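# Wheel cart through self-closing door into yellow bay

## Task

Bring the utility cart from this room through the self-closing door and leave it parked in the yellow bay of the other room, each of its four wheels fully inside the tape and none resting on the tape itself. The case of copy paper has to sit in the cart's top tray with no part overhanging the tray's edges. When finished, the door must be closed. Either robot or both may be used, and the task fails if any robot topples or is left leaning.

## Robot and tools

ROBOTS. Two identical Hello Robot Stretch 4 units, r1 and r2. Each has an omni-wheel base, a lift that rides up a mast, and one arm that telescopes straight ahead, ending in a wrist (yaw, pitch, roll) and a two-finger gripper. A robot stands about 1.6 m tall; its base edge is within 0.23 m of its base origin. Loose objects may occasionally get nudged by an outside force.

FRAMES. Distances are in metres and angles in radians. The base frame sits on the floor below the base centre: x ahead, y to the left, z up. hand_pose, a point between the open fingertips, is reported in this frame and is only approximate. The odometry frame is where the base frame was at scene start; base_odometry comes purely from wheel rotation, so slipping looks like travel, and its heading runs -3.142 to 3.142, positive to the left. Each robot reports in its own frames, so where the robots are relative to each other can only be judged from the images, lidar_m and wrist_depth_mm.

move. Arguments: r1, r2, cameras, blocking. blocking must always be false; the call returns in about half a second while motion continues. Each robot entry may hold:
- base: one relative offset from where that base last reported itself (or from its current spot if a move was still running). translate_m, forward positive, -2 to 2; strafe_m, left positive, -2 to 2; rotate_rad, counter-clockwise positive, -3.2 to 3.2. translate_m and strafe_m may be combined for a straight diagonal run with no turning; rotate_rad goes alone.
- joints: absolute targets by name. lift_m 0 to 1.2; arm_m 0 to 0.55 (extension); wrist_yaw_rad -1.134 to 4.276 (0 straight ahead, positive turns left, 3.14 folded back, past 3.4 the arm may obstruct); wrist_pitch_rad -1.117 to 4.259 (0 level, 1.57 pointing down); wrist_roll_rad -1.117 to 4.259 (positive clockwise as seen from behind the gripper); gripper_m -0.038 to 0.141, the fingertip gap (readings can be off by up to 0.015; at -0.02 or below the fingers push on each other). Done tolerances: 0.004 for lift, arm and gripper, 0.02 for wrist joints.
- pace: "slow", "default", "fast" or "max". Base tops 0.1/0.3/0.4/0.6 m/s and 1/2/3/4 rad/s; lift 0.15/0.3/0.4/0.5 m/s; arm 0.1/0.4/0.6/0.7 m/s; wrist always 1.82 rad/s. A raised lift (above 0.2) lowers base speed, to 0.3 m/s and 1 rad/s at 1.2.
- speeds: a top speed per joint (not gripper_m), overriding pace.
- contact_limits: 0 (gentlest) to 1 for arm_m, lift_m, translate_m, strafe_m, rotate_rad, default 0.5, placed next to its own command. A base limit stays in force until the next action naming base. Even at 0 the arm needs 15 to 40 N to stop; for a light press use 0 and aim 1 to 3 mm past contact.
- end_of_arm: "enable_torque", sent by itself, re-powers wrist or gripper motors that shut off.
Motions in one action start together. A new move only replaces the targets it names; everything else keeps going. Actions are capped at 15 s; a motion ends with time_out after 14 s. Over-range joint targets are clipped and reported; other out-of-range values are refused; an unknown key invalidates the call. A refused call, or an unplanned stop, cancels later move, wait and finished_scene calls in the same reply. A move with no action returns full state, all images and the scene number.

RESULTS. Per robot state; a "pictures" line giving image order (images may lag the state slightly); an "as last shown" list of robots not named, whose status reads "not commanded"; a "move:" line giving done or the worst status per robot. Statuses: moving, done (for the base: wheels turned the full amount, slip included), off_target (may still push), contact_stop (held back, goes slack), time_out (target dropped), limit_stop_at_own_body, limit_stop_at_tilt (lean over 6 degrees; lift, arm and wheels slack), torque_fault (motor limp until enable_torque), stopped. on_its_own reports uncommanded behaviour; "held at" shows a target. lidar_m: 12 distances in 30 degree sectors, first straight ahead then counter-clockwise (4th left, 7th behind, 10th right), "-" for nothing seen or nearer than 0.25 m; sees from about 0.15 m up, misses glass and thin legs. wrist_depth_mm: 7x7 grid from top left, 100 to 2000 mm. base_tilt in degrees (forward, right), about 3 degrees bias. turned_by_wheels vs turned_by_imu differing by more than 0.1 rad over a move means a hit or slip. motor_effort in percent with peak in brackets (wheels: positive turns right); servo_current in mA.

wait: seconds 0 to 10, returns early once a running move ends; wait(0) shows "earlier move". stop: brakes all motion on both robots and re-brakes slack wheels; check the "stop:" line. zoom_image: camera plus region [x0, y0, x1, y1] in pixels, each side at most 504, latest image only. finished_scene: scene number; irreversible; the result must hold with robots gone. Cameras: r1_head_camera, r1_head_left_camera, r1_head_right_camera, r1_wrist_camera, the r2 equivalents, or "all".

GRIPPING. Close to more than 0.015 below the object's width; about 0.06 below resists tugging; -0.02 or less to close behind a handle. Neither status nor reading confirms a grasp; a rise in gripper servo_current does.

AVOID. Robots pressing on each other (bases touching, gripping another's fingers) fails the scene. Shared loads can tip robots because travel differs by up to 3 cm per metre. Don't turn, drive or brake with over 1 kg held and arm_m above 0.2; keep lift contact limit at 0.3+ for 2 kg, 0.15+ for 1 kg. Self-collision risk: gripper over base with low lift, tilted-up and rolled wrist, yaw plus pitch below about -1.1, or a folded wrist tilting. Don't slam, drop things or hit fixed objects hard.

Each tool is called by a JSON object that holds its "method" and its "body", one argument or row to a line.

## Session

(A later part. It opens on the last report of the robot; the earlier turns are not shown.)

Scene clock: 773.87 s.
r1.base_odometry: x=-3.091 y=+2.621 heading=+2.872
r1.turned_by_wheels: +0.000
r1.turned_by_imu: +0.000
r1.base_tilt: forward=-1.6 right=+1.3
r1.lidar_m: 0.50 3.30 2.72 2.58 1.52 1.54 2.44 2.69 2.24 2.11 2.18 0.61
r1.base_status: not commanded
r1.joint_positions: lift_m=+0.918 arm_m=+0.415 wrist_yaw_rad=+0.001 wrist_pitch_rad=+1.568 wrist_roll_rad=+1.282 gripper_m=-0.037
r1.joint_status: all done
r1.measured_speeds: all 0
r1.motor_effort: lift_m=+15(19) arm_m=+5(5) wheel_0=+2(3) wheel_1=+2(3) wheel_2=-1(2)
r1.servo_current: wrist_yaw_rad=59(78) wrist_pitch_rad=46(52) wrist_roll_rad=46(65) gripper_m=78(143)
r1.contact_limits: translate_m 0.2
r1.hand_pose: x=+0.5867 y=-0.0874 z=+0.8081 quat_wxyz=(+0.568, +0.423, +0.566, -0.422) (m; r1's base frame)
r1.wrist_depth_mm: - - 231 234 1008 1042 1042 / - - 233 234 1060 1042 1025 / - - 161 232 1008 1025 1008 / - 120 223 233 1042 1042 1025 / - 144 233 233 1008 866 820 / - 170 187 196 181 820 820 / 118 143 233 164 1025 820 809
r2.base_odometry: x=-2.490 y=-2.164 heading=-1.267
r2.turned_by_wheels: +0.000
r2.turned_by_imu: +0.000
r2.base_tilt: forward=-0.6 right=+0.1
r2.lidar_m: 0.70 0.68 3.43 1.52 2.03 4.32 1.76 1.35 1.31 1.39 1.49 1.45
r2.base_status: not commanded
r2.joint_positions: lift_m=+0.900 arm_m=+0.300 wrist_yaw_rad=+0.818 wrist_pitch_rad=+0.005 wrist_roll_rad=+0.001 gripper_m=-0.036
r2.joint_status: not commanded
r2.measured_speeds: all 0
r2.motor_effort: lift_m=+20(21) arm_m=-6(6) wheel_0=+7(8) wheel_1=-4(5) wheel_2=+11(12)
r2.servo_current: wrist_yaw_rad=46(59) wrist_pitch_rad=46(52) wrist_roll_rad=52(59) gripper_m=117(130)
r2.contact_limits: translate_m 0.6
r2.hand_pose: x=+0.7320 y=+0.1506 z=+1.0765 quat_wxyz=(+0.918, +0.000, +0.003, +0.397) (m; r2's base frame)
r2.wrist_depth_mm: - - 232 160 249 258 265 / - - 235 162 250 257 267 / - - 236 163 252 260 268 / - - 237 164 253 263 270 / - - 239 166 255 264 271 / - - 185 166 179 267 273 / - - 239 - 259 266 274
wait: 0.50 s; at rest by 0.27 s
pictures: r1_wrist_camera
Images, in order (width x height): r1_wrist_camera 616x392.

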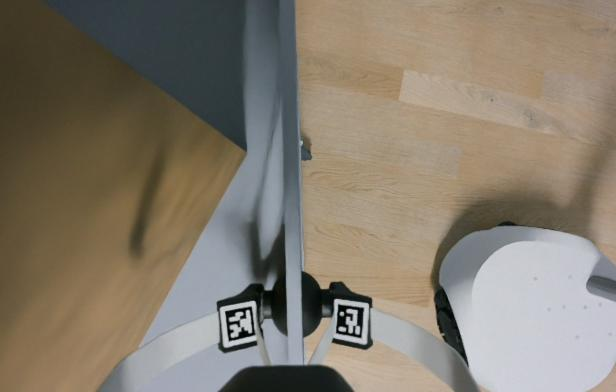

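{"method": "move", "body": {
  "blocking": false,
  "r1": {"base":{"translate_m":-1.0,"strafe_m":0.22},"pace":"slow","contact_limits":{"translate_m":0.4}}
}}

{"method": "wait", "body": {
  "seconds": 5,
  "cameras": ["r1_wrist_camera","r1_head_camera"]
}}

{"method": "wait", "body": {
  "seconds": 8,
  "cameras": ["r1_wrist_camera","r1_head_camera"]
}}

Scene clock: 783.20 s.
move: r1 moving
r1.base_odometry: x=-3.080 y=+2.615 heading=+2.871
r1.turned_by_wheels: -0.001
r1.turned_by_imu: -0.001
r1.base_tilt: forward=-1.6 right=+1.3
r1.lidar_m: 0.52 3.31 2.74 2.58 1.50 1.55 2.44 2.68 2.23 2.12 2.18 0.63
r1.base_status: translate_m moving; strafe_m moving
r1.joint_positions: lift_m=+0.918 arm_m=+0.415 wrist_yaw_rad=+0.001 wrist_pitch_rad=+1.568 wrist_roll_rad=+1.282 gripper_m=-0.037
r1.joint_status: not commanded
r1.measured_speeds: translate_m=-0.048 strafe_m=+0.010 rotate_rad=-0.003 lift_m=+0.000 arm_m=+0.001 wrist_yaw_rad=+0.000 wrist_pitch_rad=-0.003 wrist_roll_rad=+0.000
r1.motor_effort: lift_m=+15(15) arm_m=+4(5) wheel_0=-7(7) wheel_1=-5(5) wheel_2=+6(6)
r1.servo_current: wrist_yaw_rad=33(59) wrist_pitch_rad=39(46) wrist_roll_rad=26(59) gripper_m=78(85)
r1.contact_limits: translate_m 0.4
r1.hand_pose: x=+0.5868 y=-0.0874 z=+0.8081 quat_wxyz=(+0.568, +0.423, +0.566, -0.422) (m; r1's base frame)
r1.wrist_depth_mm: - - 235 235 1025 1008 1042 / - - 236 167 1025 1025 1025 / - 111 187 235 991 1008 1025 / - 125 235 234 1025 1025 1025 / - 157 234 235 1042 960 820 / 118 187 186 183 1025 820 809 / 122 147 235 165 1025 809 820
r2: as last shown
r2.base_tilt: forward=-0.7 right=+0.1
r2.lidar_m: 0.70 0.70 3.43 1.53 2.01 4.27 1.75 1.34 1.30 1.39 1.47 1.45
r2.motor_effort: lift_m=+21(21) arm_m=-6(6) wheel_0=+7(8) wheel_1=-4(5) wheel_2=+11(11)
r2.servo_current: wrist_yaw_rad=52(65) wrist_pitch_rad=39(46) wrist_roll_rad=59(59) gripper_m=130(130)
r2.contact_limits: translate_m 0.6
r2.wrist_depth_mm: - - 234 161 249 257 265 / - - 235 162 250 258 266 / - - 235 163 251 259 267 / - - 237 164 252 263 271 / - - 238 166 255 265 272 / - - 185 165 179 268 273 / - - 238 - 259 267 274
pictures: none

Scene clock: 788.20 s.
earlier move: r1 moving
r1.base_odometry: x=-2.648 y=+2.387 heading=+2.871
r1.turned_by_wheels: -0.001
r1.turned_by_imu: -0.002
r1.base_tilt: forward=-1.6 right=+1.3
r1.lidar_m: 0.57 3.64 2.60 2.47 1.13 1.25 2.02 2.20 2.37 2.24 2.33 0.58
r1.base_status: translate_m moving; strafe_m moving
r1.joint_positions: lift_m=+0.918 arm_m=+0.415 wrist_yaw_rad=+0.000 wrist_pitch_rad=+1.564 wrist_roll_rad=+1.282 gripper_m=-0.037
r1.joint_status: not commanded
r1.measured_speeds: translate_m=-0.098 strafe_m=+0.020 rotate_rad=+0.000 lift_m=+0.000 arm_m=+0.000 wrist_yaw_rad=+0.000 wrist_pitch_rad=-0.002 wrist_roll_rad=+0.000
r1.motor_effort: lift_m=+15(15) arm_m=-4(5) wheel_0=-11(13) wheel_1=-8(8) wheel_2=+2(9)
r1.servo_current: wrist_yaw_rad=26(65) wrist_pitch_rad=46(52) wrist_roll_rad=46(78) gripper_m=78(85)
r1.contact_limits: translate_m 0.4
r1.hand_pose: x=+0.5879 y=-0.0874 z=+0.8081 quat_wxyz=(+0.569, +0.424, +0.565, -0.421) (m; r1's base frame)
r1.wrist_depth_mm: - - - 236 235 1042 1025 / - - 113 236 1025 1025 1008 / - - 133 236 1042 1025 1025 / - 123 226 236 1042 1008 1008 / 114 178 236 235 1008 891 820 / 160 236 183 185 182 809 809 / 236 142 236 180 1008 788 798
r2.base_odometry: x=-2.490 y=-2.164 heading=-1.267
r2.turned_by_wheels: +0.000
r2.turned_by_imu: +0.001
r2.base_tilt: forward=-0.6 right=+0.0
r2.lidar_m: 0.68 0.70 3.42 1.15 1.68 4.29 1.75 1.32 1.30 1.39 1.47 1.44
r2.base_status: not commanded
r2.joint_positions: lift_m=+0.900 arm_m=+0.300 wrist_yaw_rad=+0.818 wrist_pitch_rad=+0.005 wrist_roll_rad=+0.001 gripper_m=-0.036
r2.joint_status: not commanded
r2.measured_speeds: all 0
r2.motor_effort: lift_m=+21(21) arm_m=-6(6) wheel_0=+7(8) wheel_1=-4(5) wheel_2=+11(12)
r2.servo_current: wrist_yaw_rad=52(65) wrist_pitch_rad=46(52) wrist_roll_rad=39(65) gripper_m=124(130)
r2.contact_limits: translate_m 0.6
r2.hand_pose: x=+0.7320 y=+0.1506 z=+1.0765 quat_wxyz=(+0.918, +0.000, +0.003, +0.397) (m; r2's base frame)
r2.wrist_depth_mm: - - 232 161 249 258 265 / - - 234 162 250 259 267 / - - 236 163 252 260 268 / - - 236 164 253 262 270 / - - 239 166 254 264 272 / - - 184 166 179 267 274 / - - 240 - 258 268 276
wait: 5.00 s; no rest
pictures: r1_head_camera, r1_wrist_camera
Images, in order (width x height): r1_head_camera 420x560, r1_wrist_camera 616x392.

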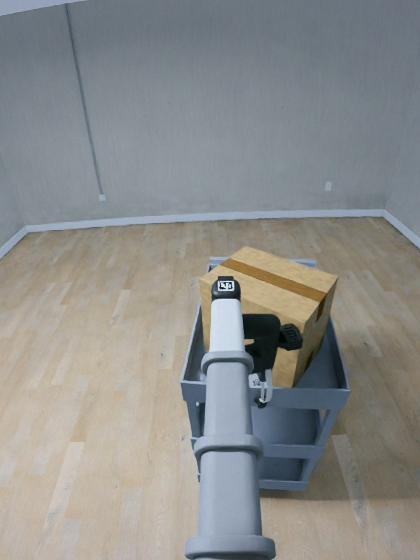

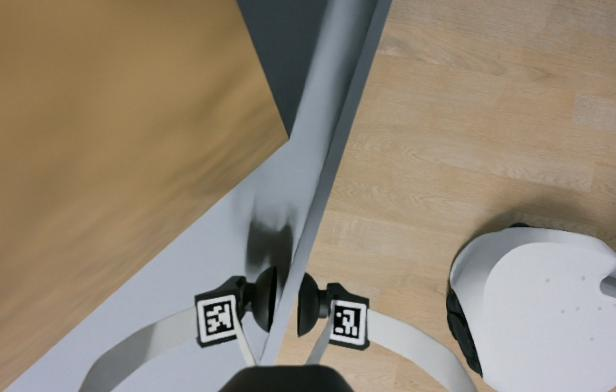

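Scene clock: 794.20 s.
earlier move: r1 done
r1.base_odometry: x=-2.186 y=+2.142 heading=+2.871
r1.turned_by_wheels: +0.000
r1.turned_by_imu: -0.003
r1.base_tilt: forward=-1.6 right=+1.3
r1.lidar_m: 0.56 3.47 2.45 0.84 0.89 0.73 1.55 1.70 2.25 2.38 2.45 0.53
r1.base_status: done
r1.joint_positions: lift_m=+0.918 arm_m=+0.415 wrist_yaw_rad=-0.001 wrist_pitch_rad=+1.560 wrist_roll_rad=+1.283 gripper_m=-0.037
r1.joint_status: not commanded
r1.measured_speeds: all 0
r1.motor_effort: lift_m=+16(16) arm_m=-4(5) wheel_0=-8(13) wheel_1=-5(8) wheel_2=+0(9)
r1.servo_current: wrist_yaw_rad=52(72) wrist_pitch_rad=59(72) wrist_roll_rad=46(78) gripper_m=78(85)
r1.contact_limits: translate_m 0.4
r1.hand_pose: x=+0.5889 y=-0.0874 z=+0.8081 quat_wxyz=(+0.569, +0.426, +0.563, -0.421) (m; r1's base frame)
r1.wrist_depth_mm: - - - - - 236 1008 / - - - - 235 190 1025 / - - 122 178 235 1025 1025 / 121 155 236 236 216 1025 1008 / 238 236 236 236 1042 917 798 / 237 236 179 196 1008 809 798 / 236 149 235 208 1025 136 798
r2.base_odometry: x=-2.490 y=-2.164 heading=-1.267
r2.turned_by_wheels: +0.000
r2.turned_by_imu: +0.001
r2.base_tilt: forward=-0.6 right=+0.1
r2.lidar_m: 0.70 0.71 0.86 1.00 4.46 4.30 1.79 1.34 1.31 1.40 1.49 1.44
r2.base_status: not commanded
r2.joint_positions: lift_m=+0.900 arm_m=+0.300 wrist_yaw_rad=+0.818 wrist_pitch_rad=+0.005 wrist_roll_rad=+0.001 gripper_m=-0.036
r2.joint_status: not commanded
r2.measured_speeds: all 0
r2.motor_effort: lift_m=+21(21) arm_m=-6(6) wheel_0=+7(8) wheel_1=-4(5) wheel_2=+11(12)
r2.servo_current: wrist_yaw_rad=59(65) wrist_pitch_rad=39(52) wrist_roll_rad=39(65) gripper_m=124(130)
r2.contact_limits: translate_m 0.6
r2.hand_pose: x=+0.7320 y=+0.1506 z=+1.0765 quat_wxyz=(+0.918, +0.000, +0.003, +0.397) (m; r2's base frame)
r2.wrist_depth_mm: - - 233 161 249 258 266 / - - 234 162 251 259 267 / - - 236 163 252 260 270 / - - 237 164 253 262 271 / - - 237 166 253 264 272 / - - 185 166 179 267 274 / - - 240 - 258 268 276
wait: 6.00 of 8 s (r1 has come to rest)
pictures: r1_head_camera, r1_wrist_camera
Images, in order (width x height): r1_head_camera 420x560, r1_wrist_camera 616x392.

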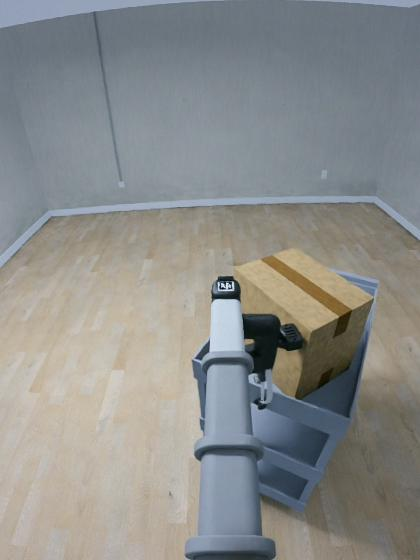

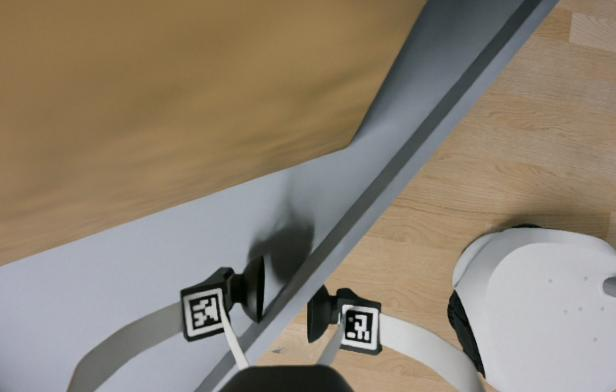

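{"method": "move", "body": {
  "blocking": false,
  "r1": {"base":{"translate_m":-0.5,"strafe_m":-0.05},"pace":"slow","contact_limits":{"translate_m":0.4}}
}}

{"method": "wait", "body": {
  "seconds": 8,
  "cameras": ["r1_wrist_camera","r1_head_camera"]
}}

Scene clock: 805.50 s.
move: r1 moving
r1.base_odometry: x=-2.174 y=+2.140 heading=+2.870
r1.turned_by_wheels: -0.001
r1.turned_by_imu: -0.001
r1.base_tilt: forward=-1.6 right=+1.3
r1.lidar_m: 0.57 3.47 2.47 0.82 0.87 0.75 1.55 1.64 2.21 2.37 2.47 0.54
r1.base_status: translate_m moving; strafe_m moving
r1.joint_positions: lift_m=+0.918 arm_m=+0.415 wrist_yaw_rad=-0.001 wrist_pitch_rad=+1.560 wrist_roll_rad=+1.283 gripper_m=-0.037
r1.joint_status: not commanded
r1.measured_speeds: translate_m=-0.048 strafe_m=-0.004 rotate_rad=+0.001 lift_m=+0.000 arm_m=+0.000 wrist_yaw_rad=+0.000 wrist_pitch_rad=+0.000 wrist_roll_rad=+0.000
r1.motor_effort: lift_m=+16(16) arm_m=-3(4) wheel_0=-6(10) wheel_1=-5(8) wheel_2=+5(7)
r1.servo_current: wrist_yaw_rad=46(59) wrist_pitch_rad=52(65) wrist_roll_rad=46(72) gripper_m=72(78)
r1.contact_limits: translate_m 0.4
r1.hand_pose: x=+0.5889 y=-0.0874 z=+0.8081 quat_wxyz=(+0.569, +0.426, +0.563, -0.421) (m; r1's base frame)
r1.wrist_depth_mm: - - - - - 235 1008 / - - - - 235 191 1008 / - - 121 169 235 1025 1008 / 120 154 236 236 217 1008 1008 / 236 236 236 235 1025 904 809 / 237 237 180 195 1025 820 798 / 237 149 235 210 179 137 798
r2: as last shown
r2.turned_by_imu: +0.000
r2.base_tilt: forward=-0.7 right=+0.1
r2.lidar_m: 0.68 0.70 0.85 1.07 4.43 4.32 1.77 1.34 1.28 1.39 1.47 1.44
r2.motor_effort: lift_m=+21(21) arm_m=-5(6) wheel_0=+7(7) wheel_1=-4(4) wheel_2=+11(11)
r2.servo_current: wrist_yaw_rad=59(59) wrist_pitch_rad=39(52) wrist_roll_rad=39(59) gripper_m=124(130)
r2.contact_limits: translate_m 0.6
r2.wrist_depth_mm: - - 234 161 248 258 266 / - - 234 162 251 260 267 / - - 235 163 252 260 268 / - - 236 164 253 262 270 / - - 239 166 254 264 272 / - - 184 165 179 266 273 / - - 239 - 259 267 277
pictures: none

Scene clock: 811.30 s.
earlier move: r1 done
r1.base_odometry: x=-1.691 y=+2.056 heading=+2.871
r1.turned_by_wheels: +0.000
r1.turned_by_imu: +0.000
r1.base_tilt: forward=-1.5 right=+1.2
r1.lidar_m: 0.54 3.52 0.91 0.50 0.50 0.66 4.18 1.22 1.57 2.36 2.41 0.54
r1.base_status: done
r1.joint_positions: lift_m=+0.918 arm_m=+0.415 wrist_yaw_rad=-0.001 wrist_pitch_rad=+1.561 wrist_roll_rad=+1.283 gripper_m=-0.037
r1.joint_status: not commanded
r1.measured_speeds: all 0
r1.motor_effort: lift_m=+16(16) arm_m=-4(4) wheel_0=-2(10) wheel_1=-2(9) wheel_2=+4(9)
r1.servo_current: wrist_yaw_rad=39(72) wrist_pitch_rad=52(65) wrist_roll_rad=59(72) gripper_m=78(85)
r1.contact_limits: translate_m 0.4
r1.hand_pose: x=+0.5887 y=-0.0874 z=+0.8081 quat_wxyz=(+0.569, +0.426, +0.563, -0.421) (m; r1's base frame)
r1.wrist_depth_mm: - - - - 236 208 1025 / - - - 134 236 1008 1025 / - - 133 234 214 1025 1008 / - 140 236 236 235 1025 1008 / 168 235 236 236 1042 891 798 / 235 236 183 188 183 809 798 / 236 141 236 165 180 140 820
r2.base_odometry: x=-2.490 y=-2.164 heading=-1.267
r2.turned_by_wheels: +0.000
r2.turned_by_imu: +0.001
r2.base_tilt: forward=-0.6 right=+0.0
r2.lidar_m: 0.69 0.70 0.97 1.06 4.45 4.33 1.77 1.33 1.30 1.40 1.49 1.45
r2.base_status: not commanded
r2.joint_positions: lift_m=+0.900 arm_m=+0.300 wrist_yaw_rad=+0.818 wrist_pitch_rad=+0.005 wrist_roll_rad=+0.001 gripper_m=-0.036
r2.joint_status: not commanded
r2.measured_speeds: all 0
r2.motor_effort: lift_m=+21(21) arm_m=-5(6) wheel_0=+7(8) wheel_1=-4(5) wheel_2=+11(12)
r2.servo_current: wrist_yaw_rad=52(65) wrist_pitch_rad=46(52) wrist_roll_rad=46(59) gripper_m=124(130)
r2.contact_limits: translate_m 0.6
r2.hand_pose: x=+0.7320 y=+0.1506 z=+1.0765 quat_wxyz=(+0.918, +0.000, +0.003, +0.397) (m; r2's base frame)
r2.wrist_depth_mm: - - 233 160 248 257 265 / - - 235 162 250 259 267 / - - 236 163 252 260 268 / - - 237 164 252 263 271 / - - 238 165 255 263 272 / - - 185 165 179 267 274 / - - 240 - 258 267 274
wait: 5.80 of 8 s (r1 has come to rest)
pictures: r1_head_camera, r1_wrist_camera
Images, in order (width x height): r1_head_camera 420x560, r1_wrist_camera 616x392.

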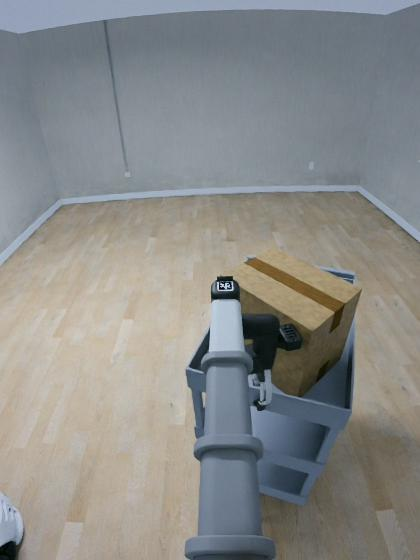

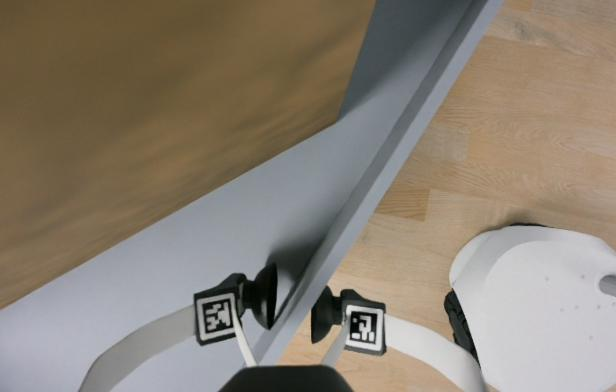

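{"method": "move", "body": {
  "blocking": false,
  "r1": {"base":{"translate_m":-0.6},"pace":"slow","contact_limits":{"translate_m":0.4}}
}}

{"method": "wait", "body": {
  "seconds": 9,
  "cameras": ["r1_wrist_camera","r1_head_camera","r1_head_left_camera"]
}}

Scene clock: 818.73 s.
move: r1 moving
r1.base_odometry: x=-1.679 y=+2.053 heading=+2.870
r1.turned_by_wheels: -0.001
r1.turned_by_imu: -0.001
r1.base_tilt: forward=-1.6 right=+1.3
r1.lidar_m: 0.56 3.52 0.90 0.49 0.50 0.67 4.19 1.20 1.55 2.35 2.44 0.54
r1.base_status: translate_m moving
r1.joint_positions: lift_m=+0.918 arm_m=+0.415 wrist_yaw_rad=-0.001 wrist_pitch_rad=+1.561 wrist_roll_rad=+1.283 gripper_m=-0.037
r1.joint_status: not commanded
r1.measured_speeds: translate_m=-0.049 strafe_m=+0.000 rotate_rad=+0.002 lift_m=+0.000 arm_m=+0.000 wrist_yaw_rad=+0.000 wrist_pitch_rad=+0.000 wrist_roll_rad=+0.000
r1.motor_effort: lift_m=+16(16) arm_m=-4(4) wheel_0=-8(9) wheel_1=-5(7) wheel_2=+7(9)
r1.servo_current: wrist_yaw_rad=46(65) wrist_pitch_rad=52(59) wrist_roll_rad=46(65) gripper_m=78(78)
r1.contact_limits: translate_m 0.4
r1.hand_pose: x=+0.5887 y=-0.0874 z=+0.8081 quat_wxyz=(+0.569, +0.426, +0.563, -0.421) (m; r1's base frame)
r1.wrist_depth_mm: - - - - 235 221 1025 / - - - 134 234 991 1008 / - 110 135 235 221 1025 1008 / - 143 236 234 1025 1025 1008 / 166 235 236 235 1025 891 809 / 237 236 181 193 1008 820 809 / 236 145 236 165 179 137 809
r2: as last shown
r2.turned_by_imu: +0.000
r2.base_tilt: forward=-0.7 right=+0.0
r2.lidar_m: 0.68 0.69 0.98 1.07 4.46 4.29 1.74 1.35 1.31 1.40 1.49 1.41
r2.motor_effort: lift_m=+20(21) arm_m=-6(6) wheel_0=+7(7) wheel_1=-4(4) wheel_2=+11(11)
r2.servo_current: wrist_yaw_rad=52(52) wrist_pitch_rad=39(46) wrist_roll_rad=59(59) gripper_m=124(124)
r2.contact_limits: translate_m 0.6
r2.wrist_depth_mm: - - 233 161 250 258 266 / - - 235 162 250 258 266 / - - 236 163 252 259 268 / - - 236 164 252 263 270 / - - 238 166 255 264 271 / - - 185 166 179 265 273 / - - 240 - 258 267 274
pictures: none

Scene clock: 825.50 s.
earlier move: r1 done
r1.base_odometry: x=-1.114 y=+1.895 heading=+2.870
r1.turned_by_wheels: +0.000
r1.turned_by_imu: -0.004
r1.base_tilt: forward=-1.6 right=+1.3
r1.lidar_m: 0.56 1.28 0.47 0.43 0.46 0.62 3.53 0.73 0.72 1.80 2.43 0.55
r1.base_status: done
r1.joint_positions: lift_m=+0.918 arm_m=+0.415 wrist_yaw_rad=-0.001 wrist_pitch_rad=+1.563 wrist_roll_rad=+1.283 gripper_m=-0.037
r1.joint_status: not commanded
r1.measured_speeds: all 0
r1.motor_effort: lift_m=+16(16) arm_m=-4(4) wheel_0=-8(13) wheel_1=-5(9) wheel_2=+0(9)
r1.servo_current: wrist_yaw_rad=59(72) wrist_pitch_rad=52(65) wrist_roll_rad=59(72) gripper_m=78(85)
r1.contact_limits: translate_m 0.4
r1.hand_pose: x=+0.5881 y=-0.0874 z=+0.8081 quat_wxyz=(+0.569, +0.425, +0.564, -0.422) (m; r1's base frame)
r1.wrist_depth_mm: - - - - 236 1025 1008 / - - - 138 236 1042 1025 / - - 143 235 235 1025 1042 / - 138 236 235 1008 1042 1025 / 142 236 235 235 1025 891 809 / 236 236 182 192 181 809 809 / 236 147 235 146 1025 140 798
r2.base_odometry: x=-2.490 y=-2.164 heading=-1.267
r2.turned_by_wheels: +0.000
r2.turned_by_imu: +0.001
r2.base_tilt: forward=-0.7 right=+0.0
r2.lidar_m: 0.71 0.71 1.00 3.69 4.46 4.31 1.73 1.34 1.29 1.40 1.50 1.44
r2.base_status: not commanded
r2.joint_positions: lift_m=+0.900 arm_m=+0.300 wrist_yaw_rad=+0.818 wrist_pitch_rad=+0.005 wrist_roll_rad=+0.001 gripper_m=-0.036
r2.joint_status: not commanded
r2.measured_speeds: all 0
r2.motor_effort: lift_m=+20(21) arm_m=-5(6) wheel_0=+7(8) wheel_1=-4(5) wheel_2=+11(12)
r2.servo_current: wrist_yaw_rad=65(65) wrist_pitch_rad=46(59) wrist_roll_rad=46(59) gripper_m=124(130)
r2.contact_limits: translate_m 0.6
r2.hand_pose: x=+0.7320 y=+0.1506 z=+1.0765 quat_wxyz=(+0.918, +0.000, +0.003, +0.397) (m; r2's base frame)
r2.wrist_depth_mm: - - 233 160 249 256 266 / - - 234 162 251 258 267 / - - 236 163 252 259 268 / - - 236 164 251 262 270 / 778 820 237 166 254 264 272 / 778 809 185 165 179 268 273 / - - 239 - 259 267 277
wait: 6.77 of 9 s (r1 has come to rest)
pictures: r1_head_camera, r1_head_left_camera, r1_wrist_camera
Images, in order (width x height): r1_head_camera 420x560, r1_head_left_camera 420x672, r1_wrist_camera 616x392.

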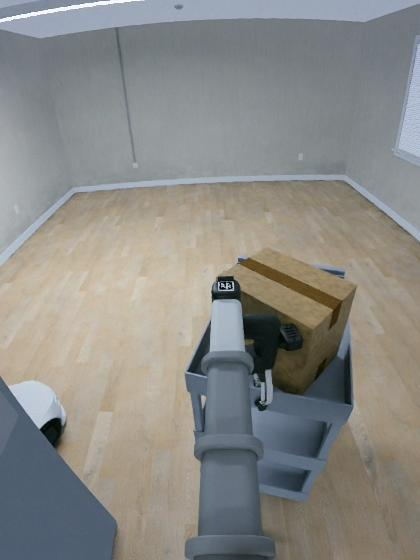

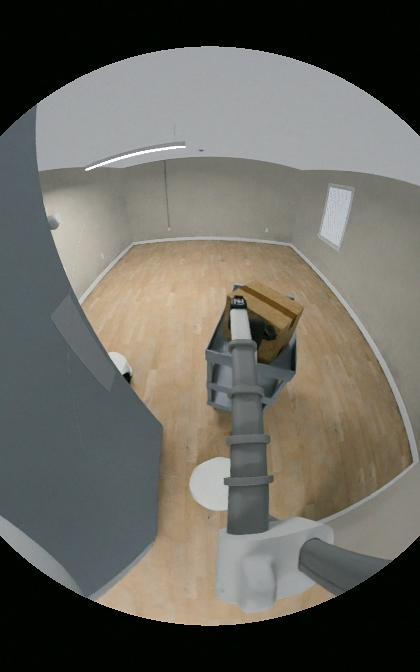

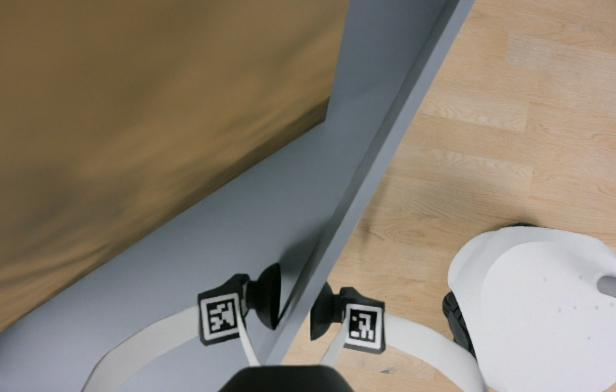

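{"method": "move", "body": {
  "blocking": false,
  "r1": {"joints":{"wrist_roll_rad":0.85},"speeds":{"wrist_roll_rad":0.3}}
}}

{"method": "wait", "body": {
  "seconds": 3,
  "cameras": ["r1_wrist_camera","r1_head_camera"]
}}

Scene clock: 837.90 s.
move: r1 moving
r1.base_odometry: x=-1.114 y=+1.895 heading=+2.870
r1.turned_by_wheels: +0.000
r1.turned_by_imu: +0.000
r1.base_tilt: forward=-1.5 right=+1.3
r1.lidar_m: 0.55 1.28 0.47 0.44 0.45 0.58 3.53 0.74 0.75 1.82 2.46 0.56
r1.base_status: not commanded
r1.joint_positions: lift_m=+0.918 arm_m=+0.415 wrist_yaw_rad=-0.001 wrist_pitch_rad=+1.563 wrist_roll_rad=+1.162 gripper_m=-0.037
r1.joint_status: wrist_roll_rad moving
r1.measured_speeds: translate_m=+0.000 strafe_m=+0.000 rotate_rad=+0.000 lift_m=+0.000 arm_m=+0.000 wrist_yaw_rad=+0.000 wrist_pitch_rad=+0.000 wrist_roll_rad=-0.295
r1.motor_effort: lift_m=+16(16) arm_m=-3(4) wheel_0=-8(9) wheel_1=-4(5) wheel_2=+0(1)
r1.servo_current: wrist_yaw_rad=52(72) wrist_pitch_rad=46(52) wrist_roll_rad=85(98) gripper_m=72(78)
r1.contact_limits: translate_m 0.4
r1.hand_pose: x=+0.5881 y=-0.0874 z=+0.8081 quat_wxyz=(+0.593, +0.390, +0.588, -0.387) (m; r1's base frame)
r1.wrist_depth_mm: - - - - - 216 1025 / - - - 136 236 236 1042 / - - 142 235 236 1008 1025 / 110 144 235 235 201 1042 1025 / 171 236 236 235 1008 1042 1042 / 236 236 182 194 182 820 809 / 235 150 234 165 180 141 809
r2: as last shown
r2.turned_by_imu: +0.000
r2.base_tilt: forward=-0.6 right=+0.1
r2.lidar_m: 0.69 0.70 1.03 3.62 4.48 4.32 1.79 1.32 1.28 1.38 1.48 1.46
r2.motor_effort: lift_m=+20(21) arm_m=-6(6) wheel_0=+7(7) wheel_1=-4(4) wheel_2=+11(11)
r2.servo_current: wrist_yaw_rad=52(52) wrist_pitch_rad=46(52) wrist_roll_rad=39(59) gripper_m=111(130)
r2.contact_limits: translate_m 0.6
r2.wrist_depth_mm: - - 233 160 249 257 266 / - - 235 162 250 258 267 / - - 236 163 252 259 267 / - - 237 164 252 263 271 / 778 809 237 166 255 264 272 / 768 798 185 165 179 266 274 / - - 240 - 259 267 276
pictures: none

Scene clock: 839.27 s.
earlier move: r1 done
r1.base_odometry: x=-1.114 y=+1.895 heading=+2.870
r1.turned_by_wheels: +0.000
r1.turned_by_imu: +0.000
r1.base_tilt: forward=-1.6 right=+1.3
r1.lidar_m: 0.57 1.29 0.48 0.43 0.45 0.64 3.50 0.77 0.73 1.81 2.44 0.56
r1.base_status: not commanded
r1.joint_positions: lift_m=+0.918 arm_m=+0.415 wrist_yaw_rad=-0.001 wrist_pitch_rad=+1.563 wrist_roll_rad=+0.860 gripper_m=-0.037
r1.joint_status: all done
r1.measured_speeds: all 0
r1.motor_effort: lift_m=+16(16) arm_m=-4(4) wheel_0=-7(9) wheel_1=-4(5) wheel_2=-1(1)
r1.servo_current: wrist_yaw_rad=52(72) wrist_pitch_rad=52(59) wrist_roll_rad=59(104) gripper_m=72(78)
r1.contact_limits: translate_m 0.4
r1.hand_pose: x=+0.5881 y=-0.0874 z=+0.8081 quat_wxyz=(+0.645, +0.296, +0.640, -0.294) (m; r1's base frame)
r1.wrist_depth_mm: - - - - - - - / - - - - - 235 226 / - 124 153 176 235 229 1042 / 212 235 236 235 236 179 1025 / 235 236 235 236 184 1025 1042 / 235 236 178 192 181 1025 1025 / 235 158 204 165 179 150 820
r2.base_odometry: x=-2.490 y=-2.164 heading=-1.267
r2.turned_by_wheels: +0.000
r2.turned_by_imu: +0.000
r2.base_tilt: forward=-0.6 right=+0.1
r2.lidar_m: 0.69 0.71 1.00 3.64 4.45 4.29 1.77 1.33 1.29 1.37 1.49 1.44
r2.base_status: not commanded
r2.joint_positions: lift_m=+0.900 arm_m=+0.300 wrist_yaw_rad=+0.818 wrist_pitch_rad=+0.005 wrist_roll_rad=+0.001 gripper_m=-0.036
r2.joint_status: not commanded
r2.measured_speeds: all 0
r2.motor_effort: lift_m=+21(21) arm_m=-6(6) wheel_0=+7(8) wheel_1=-4(5) wheel_2=+11(12)
r2.servo_current: wrist_yaw_rad=46(59) wrist_pitch_rad=46(52) wrist_roll_rad=59(59) gripper_m=124(130)
r2.contact_limits: translate_m 0.6
r2.hand_pose: x=+0.7320 y=+0.1506 z=+1.0765 quat_wxyz=(+0.918, +0.000, +0.003, +0.397) (m; r2's base frame)
r2.wrist_depth_mm: - - 233 160 249 257 266 / - - 235 162 251 259 266 / - - 236 163 252 259 270 / - - 237 164 253 264 270 / 778 798 239 165 254 263 273 / 778 809 185 166 179 266 274 / - - 239 - 260 270 276
wait: 1.37 of 3 s (r1 has come to rest)
pictures: r1_head_camera, r1_wrist_camera
Images, in order (width x height): r1_head_camera 420x560, r1_wrist_camera 616x392.

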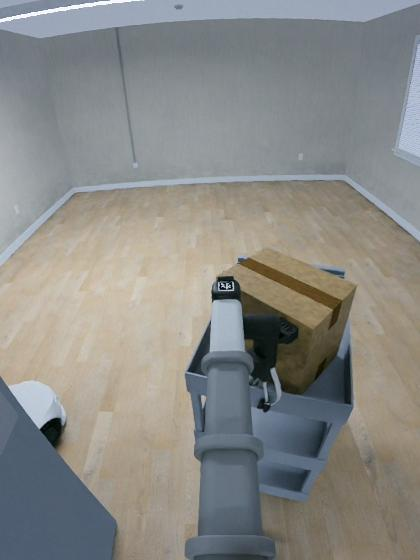

